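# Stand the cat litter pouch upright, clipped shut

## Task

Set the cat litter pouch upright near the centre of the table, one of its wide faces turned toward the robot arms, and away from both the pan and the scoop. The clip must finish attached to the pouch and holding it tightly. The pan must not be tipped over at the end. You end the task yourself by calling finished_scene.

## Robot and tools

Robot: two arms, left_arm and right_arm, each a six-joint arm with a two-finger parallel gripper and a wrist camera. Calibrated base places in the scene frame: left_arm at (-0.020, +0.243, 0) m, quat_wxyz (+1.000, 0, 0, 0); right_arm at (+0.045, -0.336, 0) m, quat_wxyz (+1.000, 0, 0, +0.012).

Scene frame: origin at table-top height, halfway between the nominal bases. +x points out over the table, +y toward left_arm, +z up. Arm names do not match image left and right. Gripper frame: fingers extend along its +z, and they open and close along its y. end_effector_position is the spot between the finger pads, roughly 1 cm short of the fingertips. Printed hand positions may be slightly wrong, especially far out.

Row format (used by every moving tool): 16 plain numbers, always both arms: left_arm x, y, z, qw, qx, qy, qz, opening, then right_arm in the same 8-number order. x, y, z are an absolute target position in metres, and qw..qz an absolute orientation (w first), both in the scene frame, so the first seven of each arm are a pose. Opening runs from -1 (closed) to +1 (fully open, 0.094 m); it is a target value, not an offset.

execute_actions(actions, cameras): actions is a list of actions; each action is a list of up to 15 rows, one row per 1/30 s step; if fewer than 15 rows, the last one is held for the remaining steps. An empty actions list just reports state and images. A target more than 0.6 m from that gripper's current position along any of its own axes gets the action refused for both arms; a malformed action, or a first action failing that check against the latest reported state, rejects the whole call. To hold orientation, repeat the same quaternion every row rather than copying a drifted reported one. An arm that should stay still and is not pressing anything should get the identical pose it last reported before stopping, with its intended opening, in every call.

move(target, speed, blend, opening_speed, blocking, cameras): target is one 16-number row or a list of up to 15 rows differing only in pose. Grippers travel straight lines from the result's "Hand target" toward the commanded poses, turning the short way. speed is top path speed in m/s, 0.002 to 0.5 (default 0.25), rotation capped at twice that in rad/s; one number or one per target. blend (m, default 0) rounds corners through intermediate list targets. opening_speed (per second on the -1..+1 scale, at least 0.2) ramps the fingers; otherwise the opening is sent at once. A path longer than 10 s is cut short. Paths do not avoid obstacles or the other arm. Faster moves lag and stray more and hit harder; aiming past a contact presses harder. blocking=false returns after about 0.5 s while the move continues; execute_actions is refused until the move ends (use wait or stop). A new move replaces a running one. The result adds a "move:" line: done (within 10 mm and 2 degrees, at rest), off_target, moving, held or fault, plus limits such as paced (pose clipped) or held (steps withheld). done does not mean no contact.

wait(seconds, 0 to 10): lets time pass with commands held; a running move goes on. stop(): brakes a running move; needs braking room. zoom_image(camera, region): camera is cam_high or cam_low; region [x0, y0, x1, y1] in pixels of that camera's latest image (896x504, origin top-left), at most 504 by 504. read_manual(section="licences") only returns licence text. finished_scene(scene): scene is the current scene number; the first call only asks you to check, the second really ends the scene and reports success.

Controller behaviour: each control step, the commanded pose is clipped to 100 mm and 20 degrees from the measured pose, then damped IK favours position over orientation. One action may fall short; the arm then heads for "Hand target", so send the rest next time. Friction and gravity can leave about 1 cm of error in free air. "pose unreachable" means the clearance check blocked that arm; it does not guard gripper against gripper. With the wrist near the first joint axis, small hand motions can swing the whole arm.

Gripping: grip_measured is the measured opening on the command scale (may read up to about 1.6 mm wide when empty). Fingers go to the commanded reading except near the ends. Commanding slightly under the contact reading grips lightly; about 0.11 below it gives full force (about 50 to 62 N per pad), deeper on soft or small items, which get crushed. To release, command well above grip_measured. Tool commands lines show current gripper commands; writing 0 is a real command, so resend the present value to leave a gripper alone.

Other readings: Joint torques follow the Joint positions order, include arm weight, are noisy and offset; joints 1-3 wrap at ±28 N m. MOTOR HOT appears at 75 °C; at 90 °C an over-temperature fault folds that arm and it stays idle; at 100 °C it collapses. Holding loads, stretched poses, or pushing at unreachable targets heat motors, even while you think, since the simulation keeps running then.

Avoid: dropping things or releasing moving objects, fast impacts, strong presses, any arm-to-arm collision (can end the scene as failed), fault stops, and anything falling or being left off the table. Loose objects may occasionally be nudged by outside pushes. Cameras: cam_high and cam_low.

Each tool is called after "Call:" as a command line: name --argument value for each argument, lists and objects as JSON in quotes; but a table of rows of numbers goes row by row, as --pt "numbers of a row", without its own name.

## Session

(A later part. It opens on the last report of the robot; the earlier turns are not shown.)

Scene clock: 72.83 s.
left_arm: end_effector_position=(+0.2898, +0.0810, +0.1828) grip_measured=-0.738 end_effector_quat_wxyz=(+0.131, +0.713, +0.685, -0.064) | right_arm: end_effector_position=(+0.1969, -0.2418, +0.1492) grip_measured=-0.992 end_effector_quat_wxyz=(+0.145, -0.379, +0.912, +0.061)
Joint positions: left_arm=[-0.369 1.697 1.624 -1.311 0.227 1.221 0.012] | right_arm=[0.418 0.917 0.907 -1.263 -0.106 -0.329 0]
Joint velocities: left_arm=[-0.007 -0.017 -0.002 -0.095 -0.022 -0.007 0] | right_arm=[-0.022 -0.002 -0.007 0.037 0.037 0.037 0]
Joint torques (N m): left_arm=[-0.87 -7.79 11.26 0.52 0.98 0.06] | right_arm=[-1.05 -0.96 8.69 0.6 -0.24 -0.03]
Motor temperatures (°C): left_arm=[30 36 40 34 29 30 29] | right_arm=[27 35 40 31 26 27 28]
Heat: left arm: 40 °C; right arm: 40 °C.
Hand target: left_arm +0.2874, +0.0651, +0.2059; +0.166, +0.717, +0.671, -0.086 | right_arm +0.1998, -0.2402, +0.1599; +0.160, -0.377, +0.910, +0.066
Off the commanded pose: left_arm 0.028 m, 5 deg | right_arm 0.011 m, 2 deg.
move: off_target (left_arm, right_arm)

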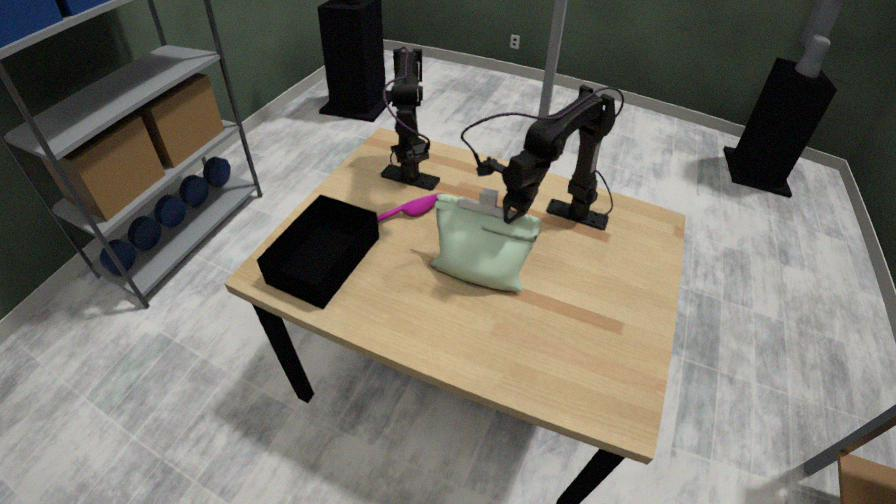

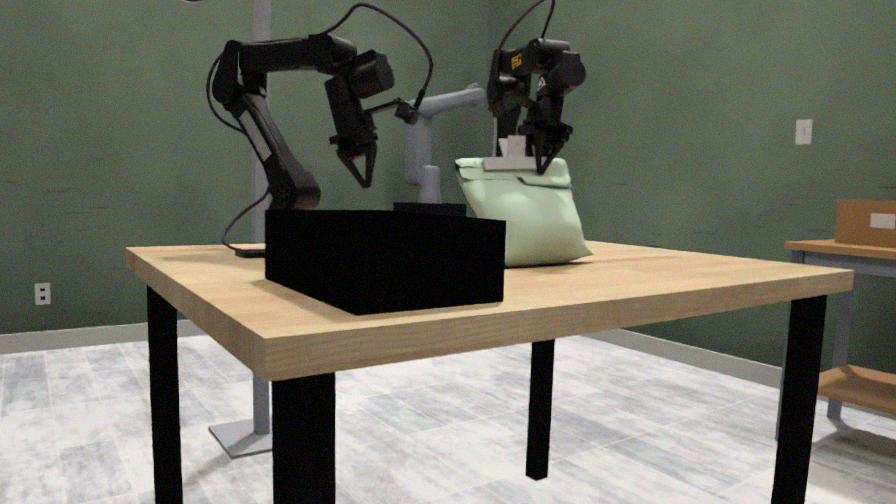

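Call:
zoom_image --camera "cam_high" --region '[430, 180, 560, 300]'

Call:
zoom_image --camera "cam_low" --region '[440, 110, 610, 280]'

Scaled by 3.877.

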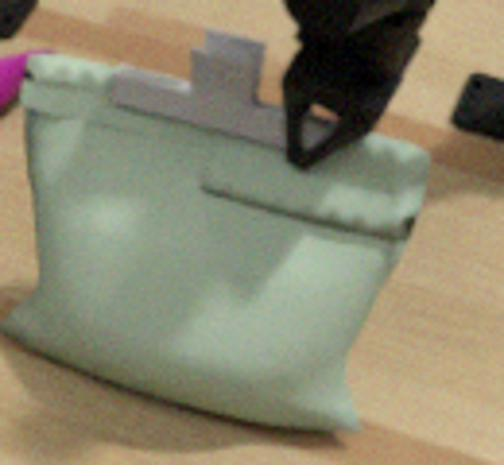

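Scaled by 2.965.

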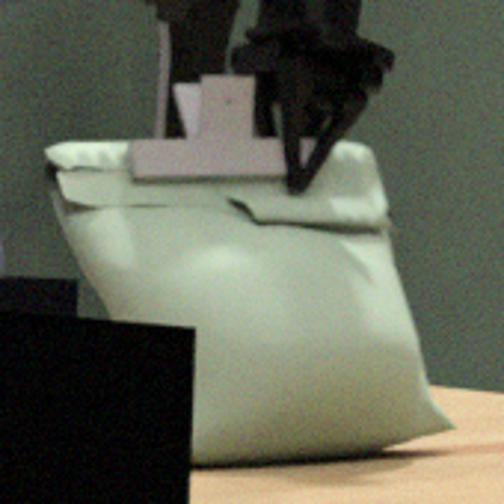

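Call:
move --target '[0.2300, 0.0450, 0.2050, 0.1053, 0.7217, 0.6736, -0.1193, -1, 0.20, -0.24, 0.16, 0.1604, -0.3769, 0.9099, 0.0664, -1]' --speed 0.05 --cameras '["cam_high", "cam_low"]'

Call:
zoom_image --camera "cam_high" --region '[400, 160, 580, 300]'

Call:
zoom_image --camera "cam_low" --region '[430, 110, 680, 290]'

Scene clock: 78.20 s.
left_arm: end_effector_position=(+0.2454, +0.0592, +0.1787) grip_measured=-0.738 end_effector_quat_wxyz=(+0.068, +0.713, +0.692, -0.089) | right_arm: end_effector_position=(+0.1969, -0.2418, +0.1492) grip_measured=-0.992 end_effector_quat_wxyz=(+0.145, -0.379, +0.912, +0.061)
Joint positions: left_arm=[-0.492 1.697 1.624 -1.421 0.21 1.1 0.012] | right_arm=[0.418 0.917 0.907 -1.263 -0.106 -0.329 0]
Joint velocities: left_arm=[-0.002 0.007 0.007 -0.022 -0.051 0.037 -0.001] | right_arm=[-0.007 0.007 -0.017 -0.022 0.007 -0.022 -0.001]
Joint torques (N m): left_arm=[-1.25 -11.15 8.49 0.26 1 0.11] | right_arm=[-1.32 -1.02 8.79 0.64 -0.29 -0.11]
Motor temperatures (°C): left_arm=[30 38 42 33 29 30 29] | right_arm=[27 35 40 31 26 27 28]
Heat: left arm: 42 °C; right arm: 40 °C.
Hand target: left_arm +0.2299, +0.0472, +0.2047; +0.102, +0.722, +0.674, -0.117 | right_arm +0.1999, -0.2402, +0.1600; +0.161, -0.377, +0.910, +0.066
Off the commanded pose: left_arm 0.034 m, 6 deg | right_arm 0.011 m, 2 deg.
move: off_target (left_arm, right_arm)

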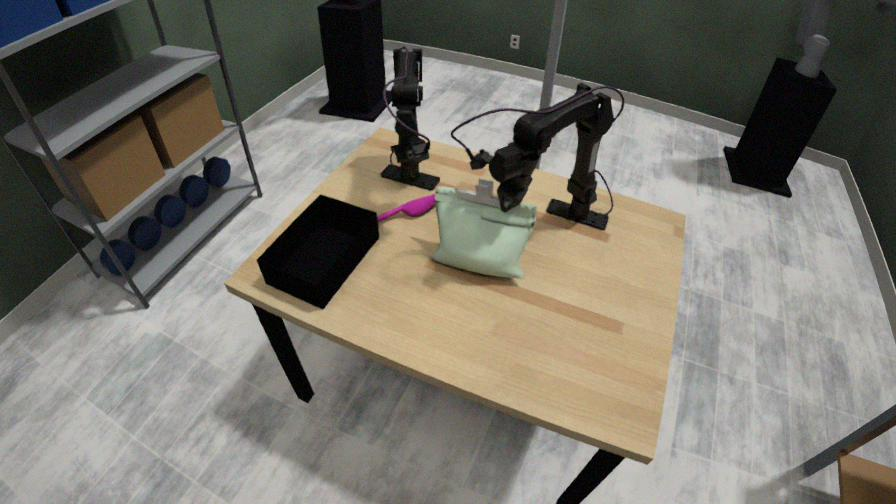

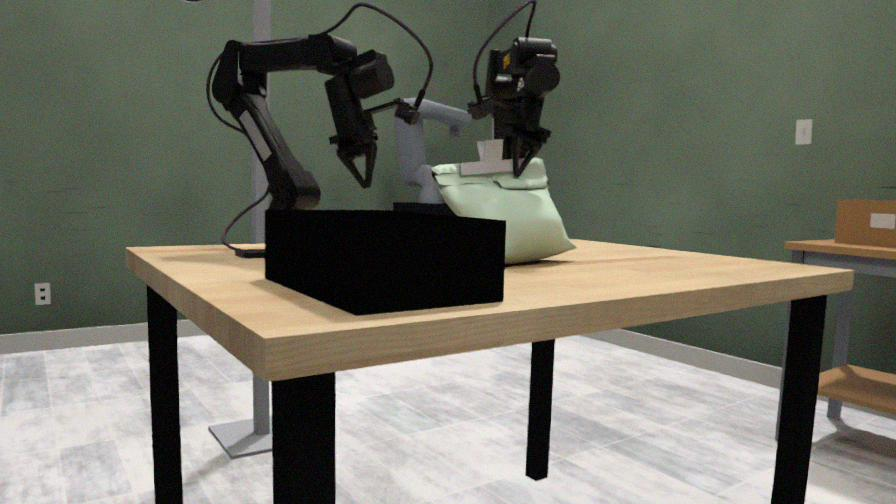

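Scaled by 2.800.

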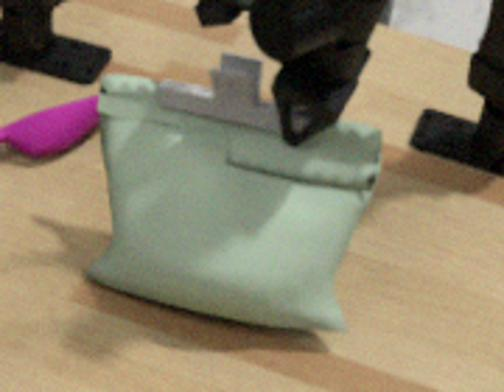

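Scaled by 2.016.

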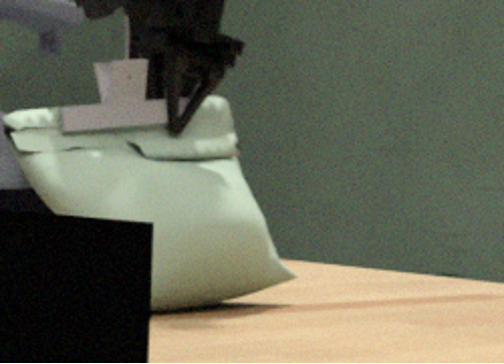

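Call:
move --target '[0.1600, 0.0200, 0.2080, 0.0428, 0.7218, 0.6745, -0.1490, -1, 0.20, -0.24, 0.16, 0.1604, -0.3769, 0.9099, 0.0664, -1]' --speed 0.06 --cameras '["cam_high", "cam_low"]'

Call:
zoom_image --camera "cam_high" --region '[400, 150, 580, 290]'

Call:
zoom_image --camera "cam_low" --region '[400, 110, 650, 290]'

Scene clock: 80.20 s.
left_arm: end_effector_position=(+0.1798, +0.0266, +0.1881) grip_measured=-0.738 end_effector_quat_wxyz=(+0.020, +0.715, +0.690, -0.113) | right_arm: end_effector_position=(+0.1969, -0.2418, +0.1492) grip_measured=-0.992 end_effector_quat_wxyz=(+0.145, -0.379, +0.912, +0.061)
Joint positions: left_arm=[-0.69 1.65 1.61 -1.516 0.229 0.914 0.012] | right_arm=[0.418 0.917 0.907 -1.263 -0.106 -0.329 0]
Joint velocities: left_arm=[-0.007 0.007 -0.002 -0.081 -0.007 -0.022 0.001] | right_arm=[-0.032 0.012 -0.012 0.007 0.007 -0.066 0]
Joint torques (N m): left_arm=[-1.03 -10.84 6.64 0.12 0.95 0.1] | right_arm=[-1.1 -1.17 8.8 0.67 -0.2 -0.11]
Motor temperatures (°C): left_arm=[30 38 41 33 29 30 29] | right_arm=[27 35 40 31 26 27 28]
Heat: left arm: 41 °C; right arm: 40 °C.
Hand target: left_arm +0.1606, +0.0220, +0.2078; +0.039, +0.723, +0.675, -0.145 | right_arm +0.1999, -0.2402, +0.1600; +0.161, -0.377, +0.910, +0.066
Off the commanded pose: left_arm 0.029 m, 5 deg | right_arm 0.011 m, 2 deg.
move: off_target (left_arm, right_arm)

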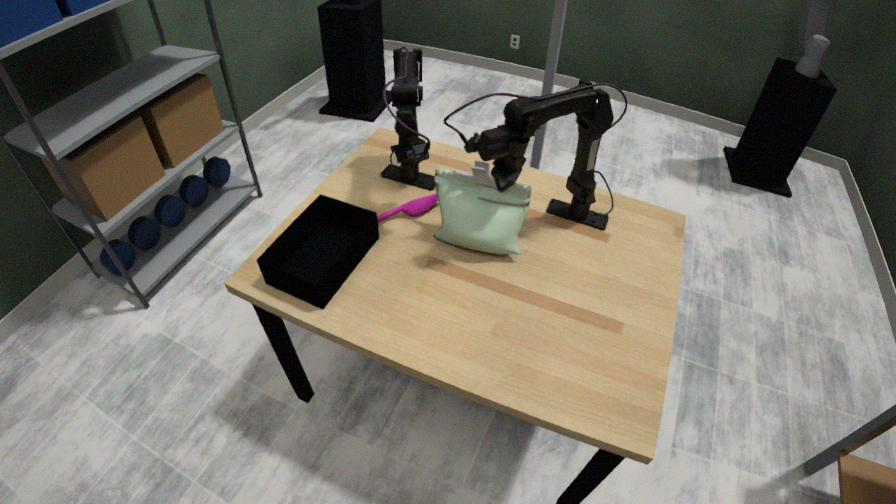

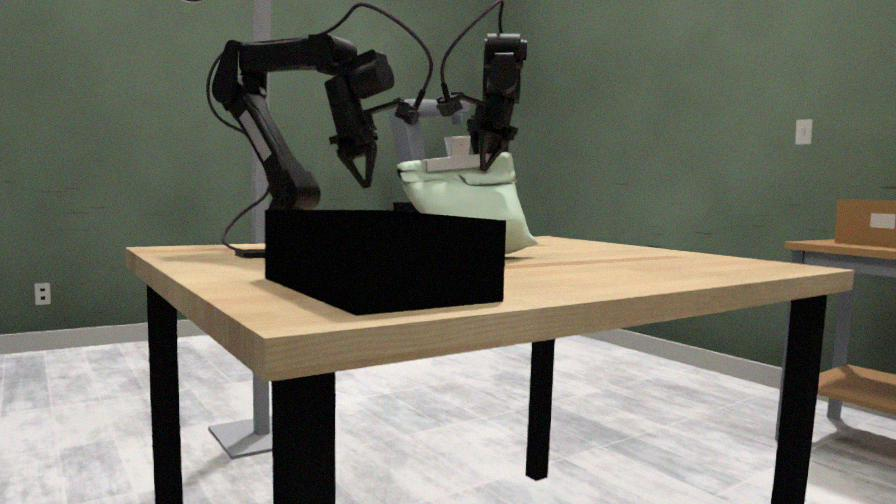

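Scaled by 2.800.

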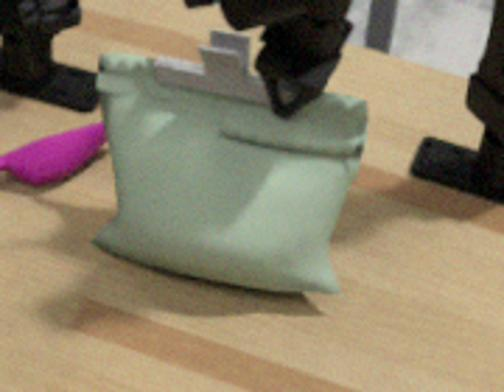

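Scaled by 2.016.

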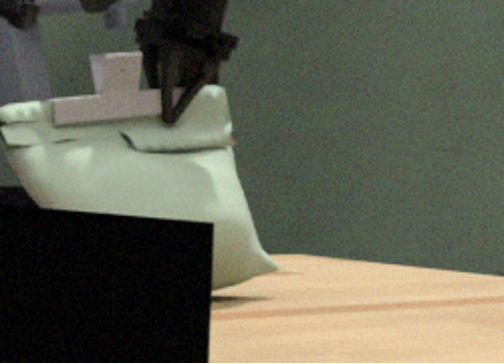

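Call:
move --target '[0.2250, 0.0380, 0.2120, 0.0590, 0.7460, 0.6500, -0.1340, -1, 0.20, -0.24, 0.16, 0.1604, -0.3769, 0.9099, 0.0664, -1]' --speed 0.04 --cameras '["cam_high", "cam_low"]'

Call:
zoom_image --camera "cam_high" --region '[400, 150, 580, 290]'

Call:
zoom_image --camera "cam_low" --region '[400, 110, 650, 290]'

Scene clock: 83.73 s.
left_arm: end_effector_position=(+0.2283, +0.0418, +0.1947) grip_measured=-0.738 end_effector_quat_wxyz=(+0.045, +0.743, +0.657, -0.119) | right_arm: end_effector_position=(+0.1969, -0.2418, +0.1492) grip_measured=-0.992 end_effector_quat_wxyz=(+0.145, -0.379, +0.912, +0.061)
Joint positions: left_arm=[-0.542 1.751 1.747 -1.551 0.255 1.151 0.012] | right_arm=[0.418 0.917 0.907 -1.263 -0.106 -0.329 0]
Joint velocities: left_arm=[0.012 -0.007 0.012 -0.022 0.007 -0.051 0] | right_arm=[0.002 -0.002 0.007 -0.007 0.007 0.037 0]
Joint torques (N m): left_arm=[0.29 -7.84 10.26 0.07 0.64 0.15] | right_arm=[-0.95 -1.18 8.69 0.64 -0.23 -0.11]
Motor temperatures (°C): left_arm=[30 38 41 33 29 30 29] | right_arm=[27 35 40 31 26 27 28]
Heat: left arm: 41 °C; right arm: 40 °C.
Hand target: left_arm +0.2252, +0.0372, +0.2114; +0.064, +0.745, +0.650, -0.135 | right_arm +0.1999, -0.2402, +0.1600; +0.161, -0.377, +0.910, +0.066
Off the commanded pose: left_arm 0.018 m, 2 deg | right_arm 0.011 m, 2 deg.
joint sent to its limit (left arm) — joint 4 (wrist pitch), lower limit. The joint targets still meet the commanded pose.
move: off_target (left_arm, right_arm)

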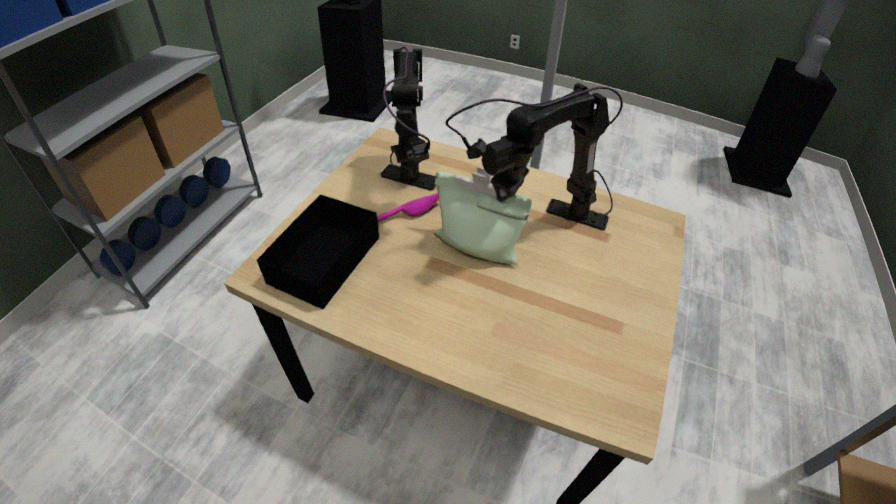

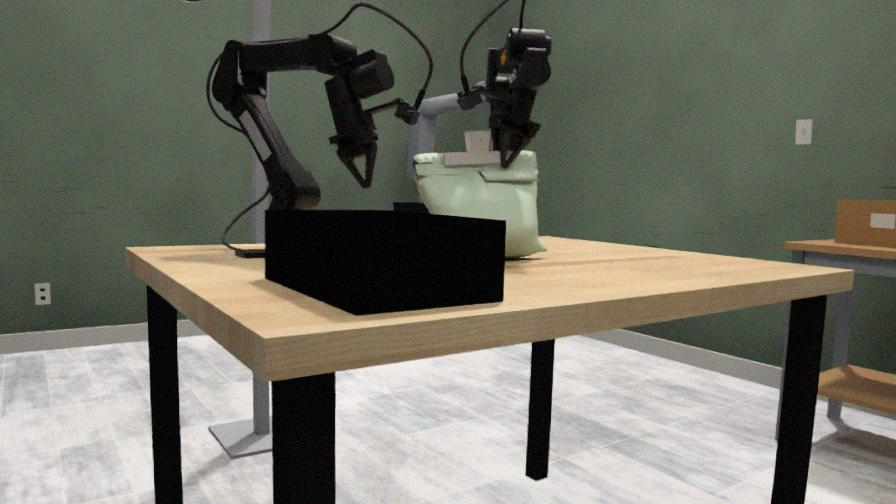

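Scaled by 2.800.

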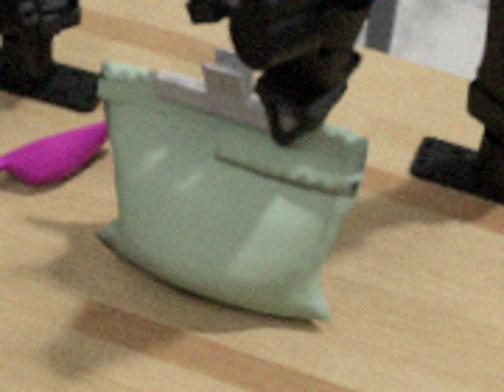

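Scaled by 2.016.

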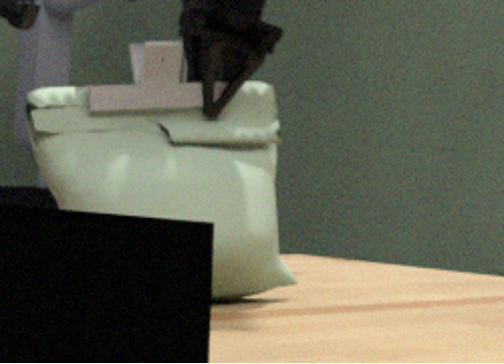

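Call:
move --target '[0.2700, 0.0490, 0.2120, 0.0894, 0.7586, 0.6365, -0.1066, -1, 0.20, -0.24, 0.16, 0.1604, -0.3769, 0.9099, 0.0664, -1]' --speed 0.04 --cameras '["cam_high", "cam_low"]'

Call:
zoom_image --camera "cam_high" --region '[400, 150, 580, 290]'

Call:
zoom_image --camera "cam_low" --region '[400, 110, 650, 290]'

Scene clock: 86.00 s.
left_arm: end_effector_position=(+0.2644, +0.0491, +0.1960) grip_measured=-0.738 end_effector_quat_wxyz=(+0.068, +0.759, +0.638, -0.111) | right_arm: end_effector_position=(+0.1969, -0.2418, +0.1492) grip_measured=-0.992 end_effector_quat_wxyz=(+0.145, -0.379, +0.912, +0.061)
Joint positions: left_arm=[-0.467 1.831 1.85 -1.552 0.259 1.272 0.012] | right_arm=[0.418 0.917 0.907 -1.263 -0.106 -0.329 0]
Joint velocities: left_arm=[-0.007 0.007 0.012 -0.037 0.037 -0.051 0] | right_arm=[-0.002 0.007 0.002 0.037 -0.066 -0.051 0]
Joint torques (N m): left_arm=[0.87 -8.1 10.4 0.32 0.25 0.05] | right_arm=[-0.85 -1.1 8.68 0.67 -0.27 -0.06]
Motor temperatures (°C): left_arm=[30 38 42 33 29 30 30] | right_arm=[27 35 40 31 26 27 28]
Heat: left arm: 42 °C; right arm: 40 °C.
Hand target: left_arm +0.2698, +0.0486, +0.2113; +0.091, +0.759, +0.636, -0.108 | right_arm +0.1999, -0.2402, +0.1600; +0.161, -0.377, +0.910, +0.066
Off the commanded pose: left_arm 0.017 m, 3 deg | right_arm 0.011 m, 2 deg.
move: off_target (left_arm, right_arm)

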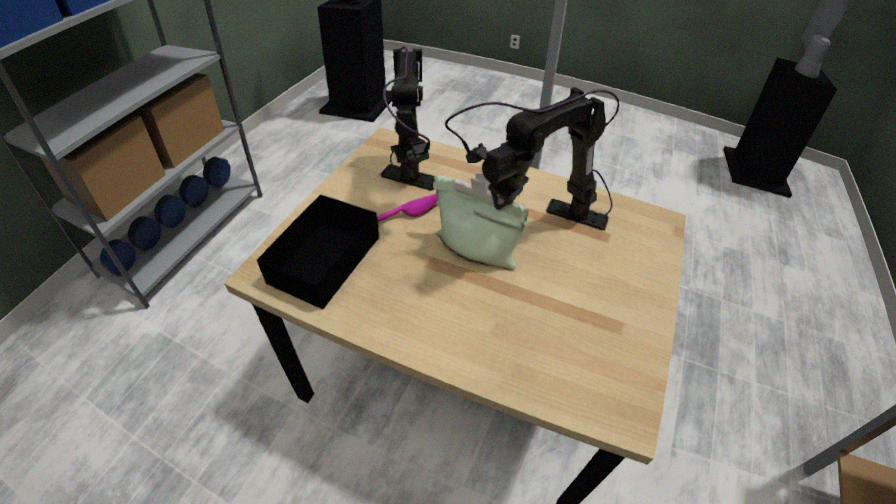

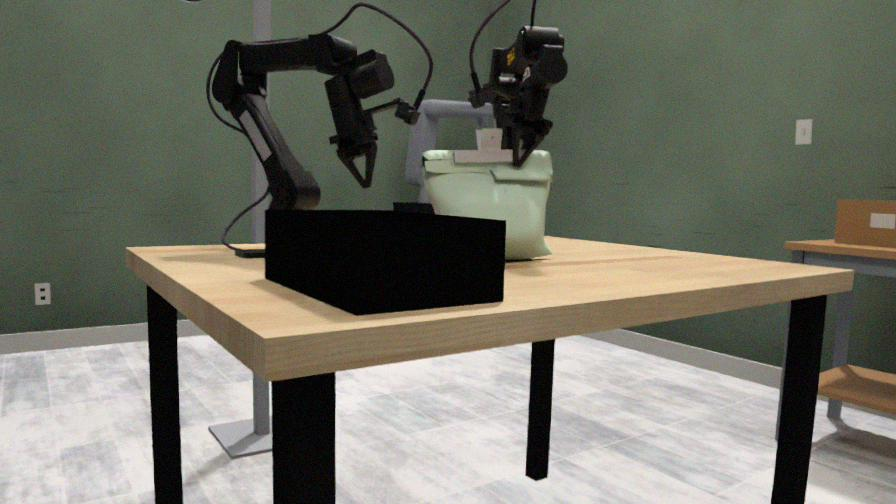

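Scaled by 2.800.

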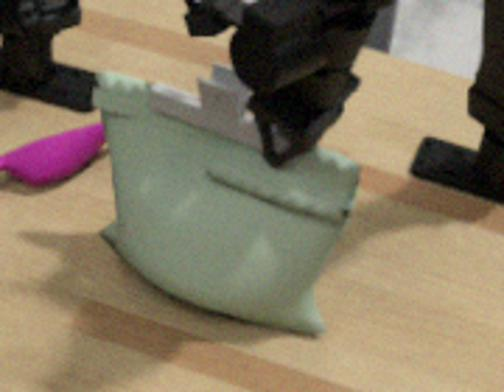

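Scaled by 2.016.

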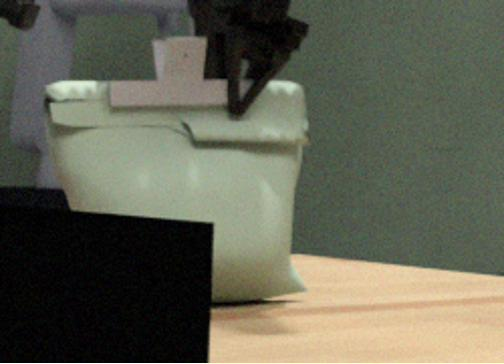

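Call:
zoom_image --camera "cam_low" --region '[470, 200, 600, 280]'

Call:
zoom_image --camera "cam_high" --region '[425, 165, 545, 285]'

Scaled by 3.877.

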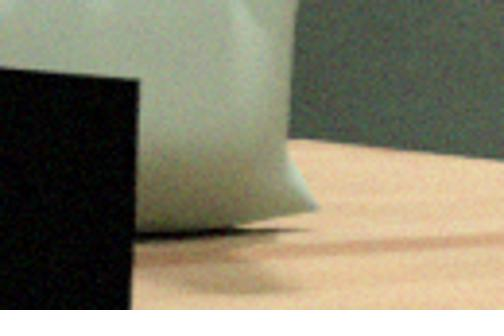

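Scaled by 4.200.

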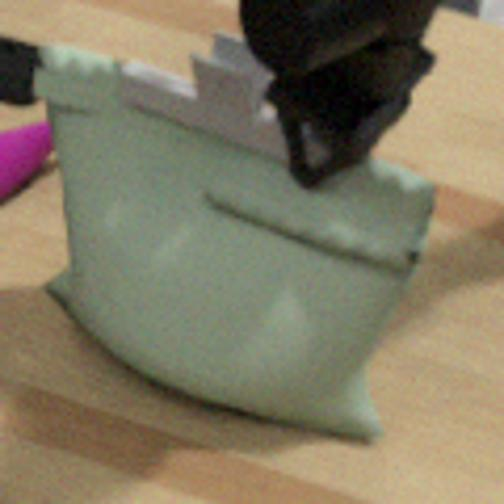

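Call:
move --target '[0.2980, 0.0540, 0.2080, 0.1201, 0.7271, 0.6715, -0.0782, -1, 0.20, -0.24, 0.16, 0.1604, -0.3769, 0.9099, 0.0664, -1]' --speed 0.04 --cameras '["cam_high", "cam_low"]'

Call:
zoom_image --camera "cam_high" --region '[400, 150, 580, 290]'

Call:
zoom_image --camera "cam_low" --region '[400, 110, 650, 290]'

Scene clock: 89.10 s.
left_arm: end_effector_position=(+0.2844, +0.0525, +0.1965) grip_measured=-0.738 end_effector_quat_wxyz=(+0.093, +0.737, +0.663, -0.094) | right_arm: end_effector_position=(+0.1969, -0.2418, +0.1492) grip_measured=-0.992 end_effector_quat_wxyz=(+0.145, -0.379, +0.912, +0.061)
Joint positions: left_arm=[-0.439 1.831 1.85 -1.489 0.247 1.225 0.012] | right_arm=[0.418 0.917 0.907 -1.263 -0.106 -0.329 0]
Joint velocities: left_arm=[0.007 -0.012 -0.022 -0.022 0.007 -0.11 -0.001] | right_arm=[-0.017 -0.012 0.017 0.051 0.022 0.007 0]
Joint torques (N m): left_arm=[1.14 -8.38 8.5 0.91 0.07 -0.17] | right_arm=[-1.05 -1.05 8.68 0.65 -0.2 -0.07]
Motor temperatures (°C): left_arm=[30 38 41 32 29 30 30] | right_arm=[27 35 40 31 26 27 28]
Heat: left arm: 41 °C; right arm: 40 °C.
Hand target: left_arm +0.2976, +0.0538, +0.2074; +0.121, +0.728, +0.670, -0.080 | right_arm +0.1999, -0.2402, +0.1600; +0.161, -0.377, +0.910, +0.066
Off the commanded pose: left_arm 0.018 m, 4 deg | right_arm 0.011 m, 2 deg.
move: off_target (left_arm, right_arm)

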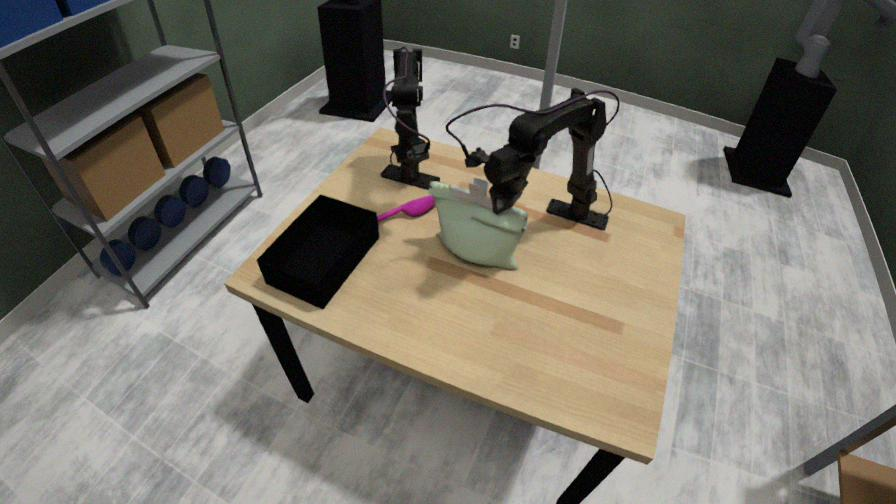

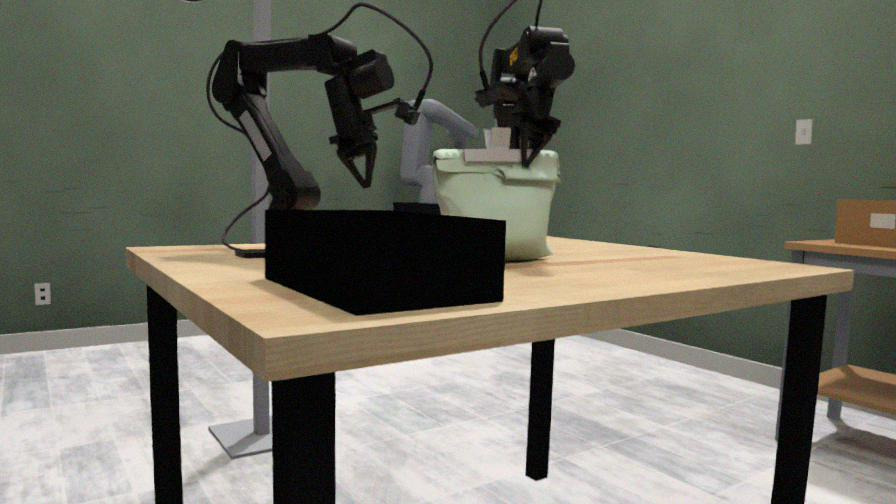

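Scaled by 2.800.

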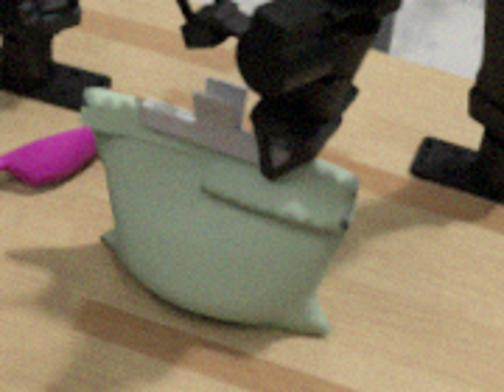

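Scaled by 2.016.

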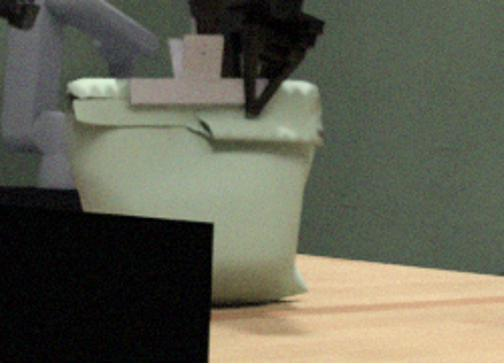

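Call:
move --target '[0.2990, 0.0545, 0.2030, 0.1201, 0.7271, 0.6715, -0.0782, -1, 0.20, -0.24, 0.16, 0.1604, -0.3769, 0.9099, 0.0664, -1]' --speed 0.02 --cameras '["cam_high", "cam_low"]'

Call:
zoom_image --camera "cam_high" --region '[400, 150, 580, 290]'

Call:
zoom_image --camera "cam_low" --region '[400, 110, 650, 290]'

Scene clock: 90.37 s.
left_arm: end_effector_position=(+0.2871, +0.0520, +0.1966) grip_measured=-0.738 end_effector_quat_wxyz=(+0.097, +0.737, +0.663, -0.091) | right_arm: end_effector_position=(+0.1969, -0.2418, +0.1492) grip_measured=-0.992 end_effector_quat_wxyz=(+0.145, -0.379, +0.912, +0.061)
Joint positions: left_arm=[-0.439 1.831 1.85 -1.478 0.243 1.224 0.012] | right_arm=[0.418 0.917 0.907 -1.263 -0.106 -0.329 0]
Joint velocities: left_arm=[-0.007 -0.007 -0.002 -0.051 0.007 -0.007 0] | right_arm=[0.002 0.002 0.017 -0.051 -0.037 -0.022 -0.001]
Joint torques (N m): left_arm=[1.59 -8.69 6.75 0.95 0.1 -0.13] | right_arm=[-1.09 -1.01 8.62 0.63 -0.29 -0.09]
Motor temperatures (°C): left_arm=[30 38 41 32 29 30 30] | right_arm=[27 35 40 31 26 27 28]
Heat: left arm: 41 °C; right arm: 40 °C.
Hand target: left_arm +0.2987, +0.0545, +0.2029; +0.120, +0.727, +0.671, -0.079 | right_arm +0.1999, -0.2402, +0.1600; +0.161, -0.377, +0.910, +0.066
Off the commanded pose: left_arm 0.014 m, 3 deg | right_arm 0.011 m, 2 deg.
move: off_target (left_arm, right_arm)

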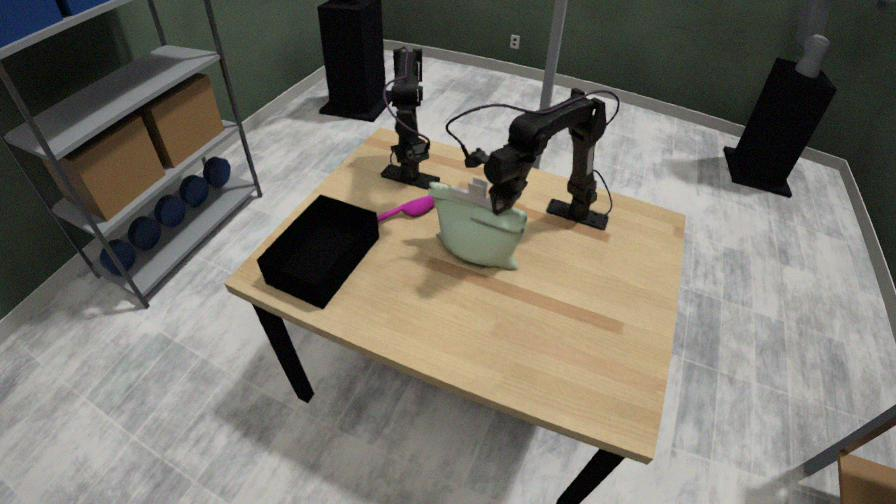

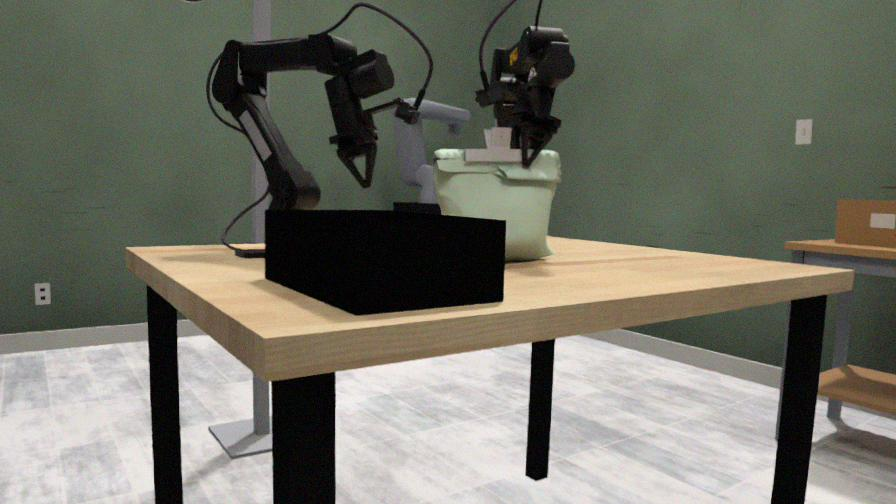

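Scaled by 2.800.

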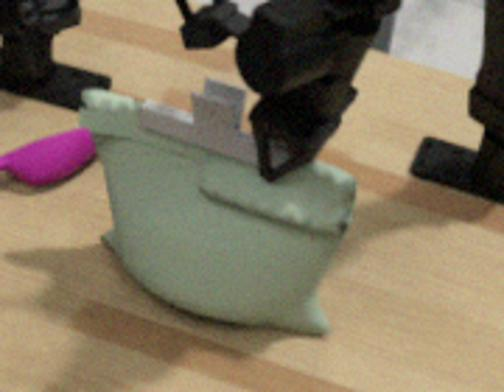

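Scaled by 2.016.

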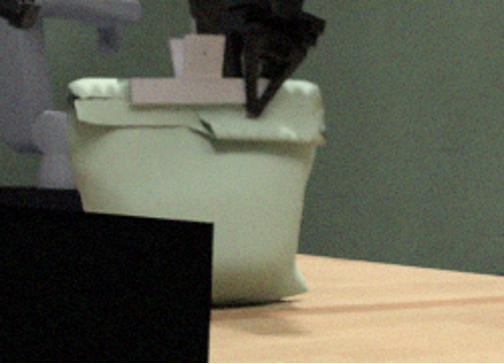

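Call:
move --target '[0.2985, 0.0545, 0.2060, 0.1201, 0.7271, 0.6715, -0.0782, -0.6, 0.20, -0.24, 0.16, 0.1604, -0.3769, 0.9099, 0.0664, -1]' --speed 0.02 --opening_speed 0.3 --cameras '["cam_high", "cam_low"]'

Call:
zoom_image --camera "cam_high" --region '[400, 150, 580, 290]'

Call:
zoom_image --camera "cam_low" --region '[400, 110, 650, 290]'

Scene clock: 92.10 s.
left_arm: end_effector_position=(+0.2903, +0.0563, +0.1964) grip_measured=-0.601 end_effector_quat_wxyz=(+0.097, +0.731, +0.670, -0.087) | right_arm: end_effector_position=(+0.1969, -0.2418, +0.1492) grip_measured=-0.992 end_effector_quat_wxyz=(+0.145, -0.379, +0.912, +0.061)
Joint positions: left_arm=[-0.428 1.831 1.85 -1.476 0.235 1.216 0.019] | right_arm=[0.418 0.917 0.907 -1.263 -0.106 -0.329 0]
Joint velocities: left_arm=[0.002 -0.002 -0.002 -0.051 -0.051 0.037 0] | right_arm=[-0.017 -0.007 0.007 0.022 0.051 0.037 0]
Joint torques (N m): left_arm=[0.4 -8.65 7.94 0.81 0.17 -0.06] | right_arm=[-1.11 -1.13 8.51 0.61 -0.26 -0.09]
Motor temperatures (°C): left_arm=[30 38 41 32 29 30 30] | right_arm=[27 35 40 31 26 27 28]
Heat: left arm: 41 °C; right arm: 40 °C.
Hand target: left_arm +0.2984, +0.0545, +0.2058; +0.120, +0.727, +0.671, -0.079 | right_arm +0.1999, -0.2402, +0.1600; +0.161, -0.377, +0.910, +0.066
Off the commanded pose: left_arm 0.013 m, 3 deg | right_arm 0.011 m, 2 deg.
move: off_target (left_arm, right_arm)

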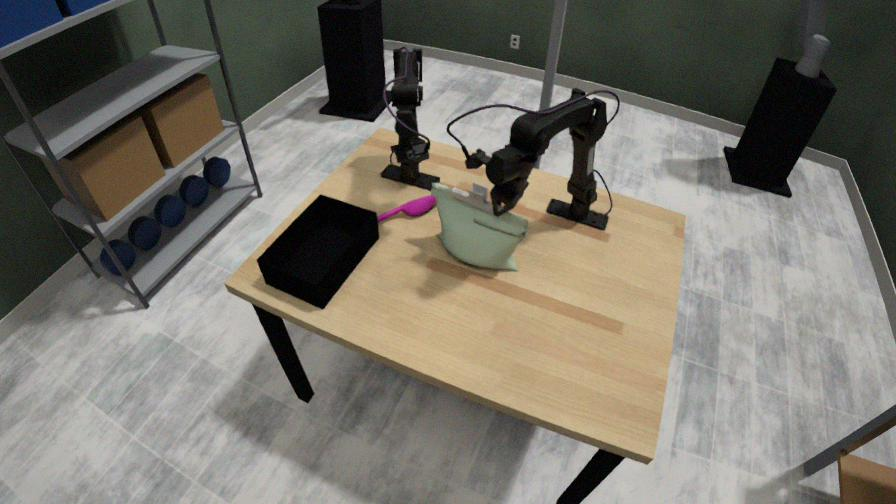

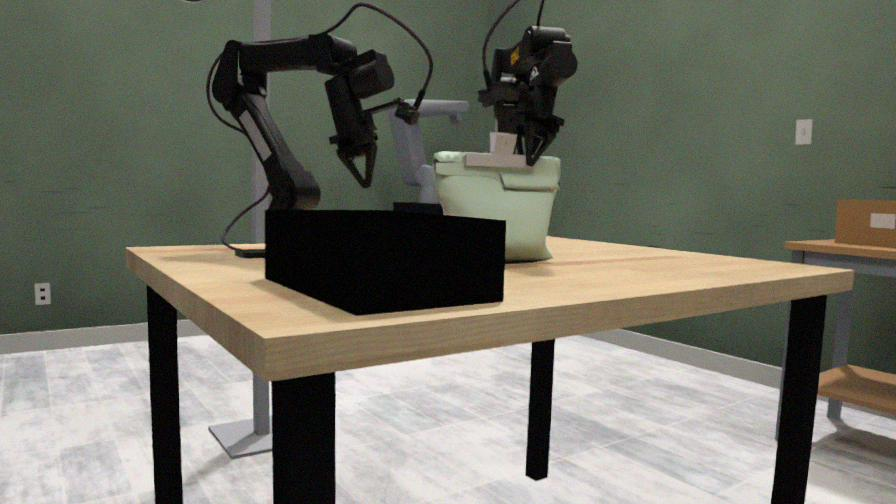

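Scaled by 2.800.

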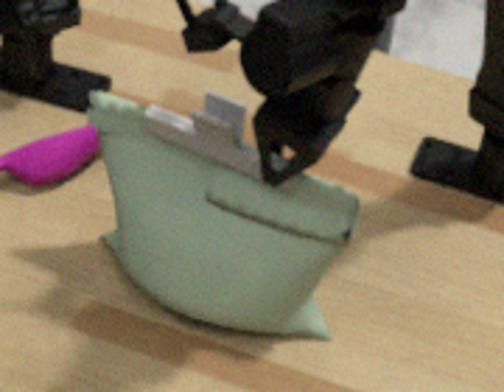

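Scaled by 2.016.

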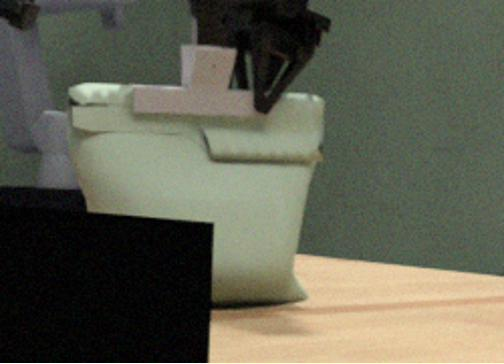

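Call:
move --target '[0.2985, 0.0545, 0.2060, 0.1201, 0.7271, 0.6715, -0.0782, -0.25, 0.20, -0.24, 0.16, 0.1604, -0.3769, 0.9099, 0.0664, -1]' --speed 0.02 --opening_speed 0.4 --cameras '["cam_high", "cam_low"]'

Call:
zoom_image --camera "cam_high" --region '[430, 160, 560, 280]'

Call:
zoom_image --camera "cam_low" --region '[400, 110, 650, 290]'

Scene clock: 93.30 s.
left_arm: end_effector_position=(+0.2924, +0.0554, +0.1966) grip_measured=-0.252 end_effector_quat_wxyz=(+0.102, +0.731, +0.670, -0.085) | right_arm: end_effector_position=(+0.1968, -0.2419, +0.1492) grip_measured=-0.992 end_effector_quat_wxyz=(+0.145, -0.379, +0.912, +0.061)
Joint positions: left_arm=[-0.428 1.831 1.85 -1.466 0.235 1.215 0.035] | right_arm=[0.418 0.917 0.907 -1.263 -0.106 -0.329 0]
Joint velocities: left_arm=[0.032 0.007 -0.007 0.037 -0.051 0.022 0] | right_arm=[-0.012 -0.007 0.002 -0.139 -0.051 -0.022 0.001]
Joint torques (N m): left_arm=[0.42 -8.54 8.1 0.78 0.19 -0.06] | right_arm=[-0.94 -0.98 8.8 0.71 -0.26 -0.12]
Motor temperatures (°C): left_arm=[30 38 41 32 29 30 30] | right_arm=[27 35 40 31 26 27 28]
Heat: left arm: 41 °C; right arm: 40 °C.
Hand target: left_arm +0.2983, +0.0545, +0.2058; +0.120, +0.727, +0.671, -0.079 | right_arm +0.1998, -0.2402, +0.1599; +0.160, -0.377, +0.910, +0.066
Off the commanded pose: left_arm 0.011 m, 2 deg | right_arm 0.011 m, 2 deg.
move: off_target (left_arm, right_arm)

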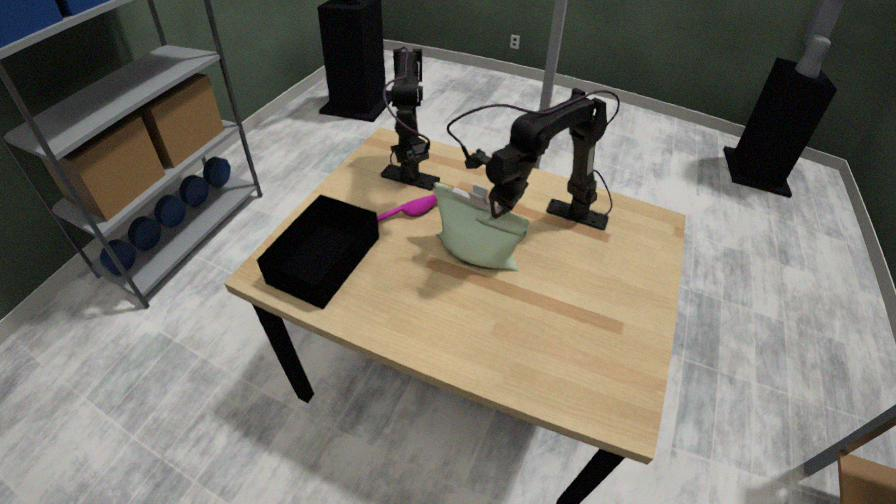

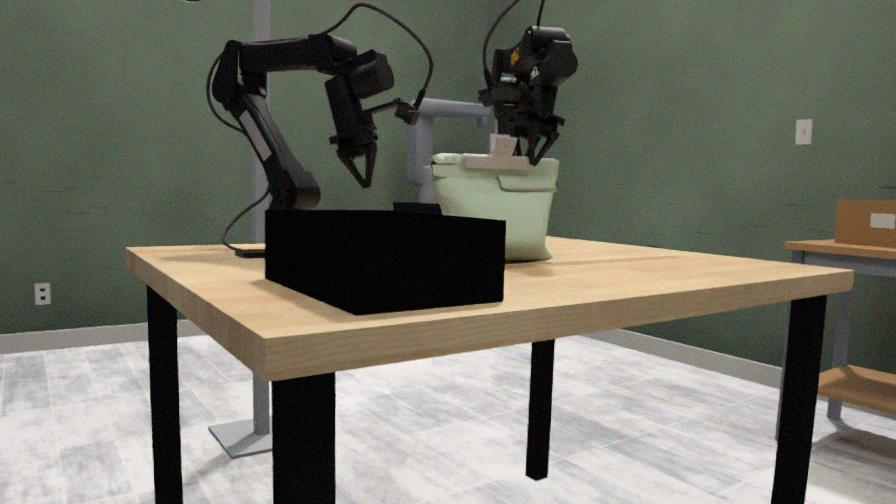

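Scaled by 3.877.

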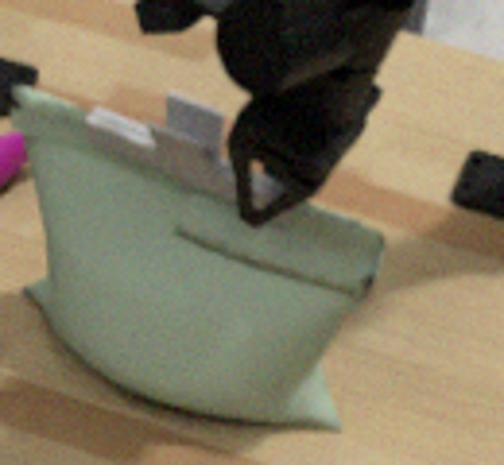

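Scaled by 2.016.

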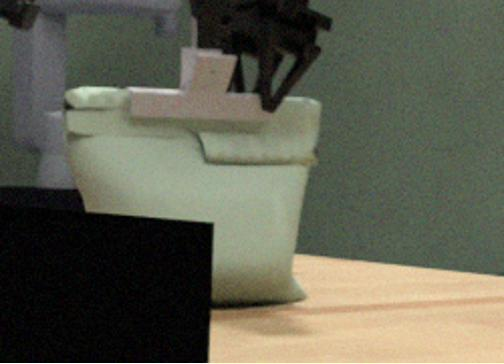

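Call:
move --target '[0.2985, 0.0545, 0.2060, 0.1201, 0.7271, 0.6715, -0.0782, 0.1, 0.20, -0.24, 0.16, 0.1604, -0.3769, 0.9099, 0.0664, -1]' --speed 0.02 --opening_speed 0.6 --cameras '["cam_high", "cam_low"]'

Call:
zoom_image --camera "cam_high" --region '[430, 160, 560, 280]'

Call:
zoom_image --camera "cam_low" --region '[400, 110, 650, 290]'

Scene clock: 94.70 s.
left_arm: end_effector_position=(+0.2927, +0.0553, +0.1967) grip_measured=+0.099 end_effector_quat_wxyz=(+0.102, +0.731, +0.670, -0.085) | right_arm: end_effector_position=(+0.1968, -0.2419, +0.1492) grip_measured=-0.992 end_effector_quat_wxyz=(+0.145, -0.379, +0.912, +0.061)
Joint positions: left_arm=[-0.428 1.831 1.85 -1.465 0.235 1.215 0.052] | right_arm=[0.418 0.917 0.907 -1.263 -0.106 -0.329 0]
Joint velocities: left_arm=[-0.012 -0.007 -0.017 -0.081 -0.051 -0.022 0.001] | right_arm=[-0.007 0.002 0.007 0.037 -0.007 0.007 0.002]
Joint torques (N m): left_arm=[0.35 -8.55 8.13 0.78 0.16 -0.06] | right_arm=[-0.99 -1.2 8.79 0.63 -0.22 -0.09]
Motor temperatures (°C): left_arm=[30 39 40 32 29 30 29] | right_arm=[27 35 40 31 26 27 28]
Heat: left arm: 40 °C; right arm: 40 °C.
Hand target: left_arm +0.2984, +0.0545, +0.2058; +0.120, +0.727, +0.671, -0.079 | right_arm +0.1999, -0.2402, +0.1600; +0.161, -0.377, +0.910, +0.066
Off the commanded pose: left_arm 0.011 m, 2 deg | right_arm 0.011 m, 2 deg.
move: off_target (left_arm, right_arm)

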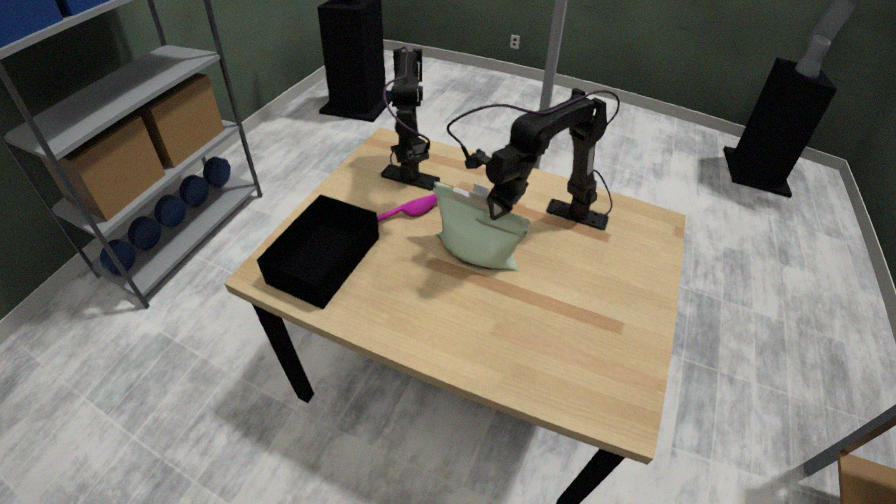

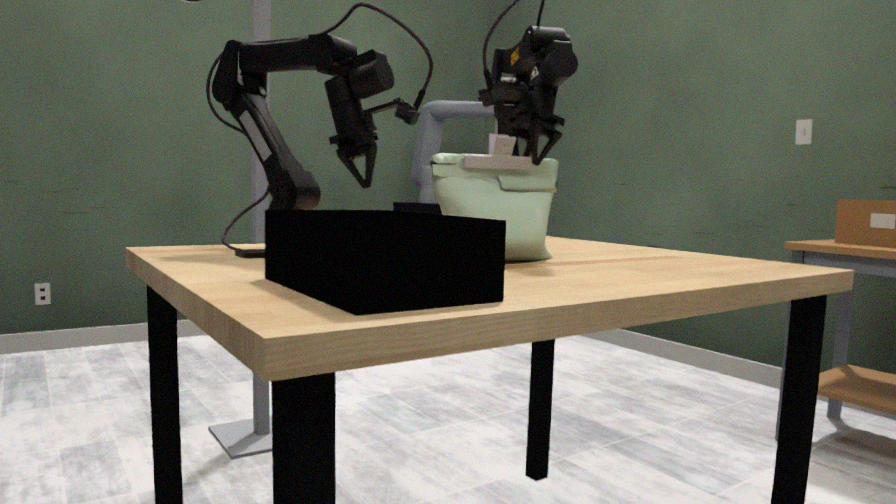

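Scaled by 3.877.

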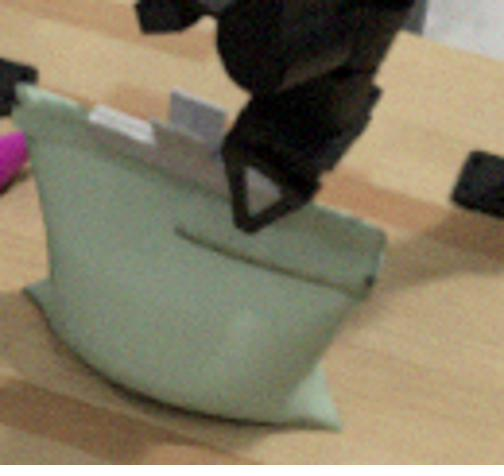

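Scaled by 2.016.

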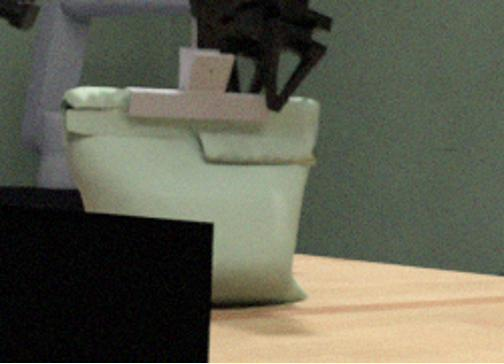

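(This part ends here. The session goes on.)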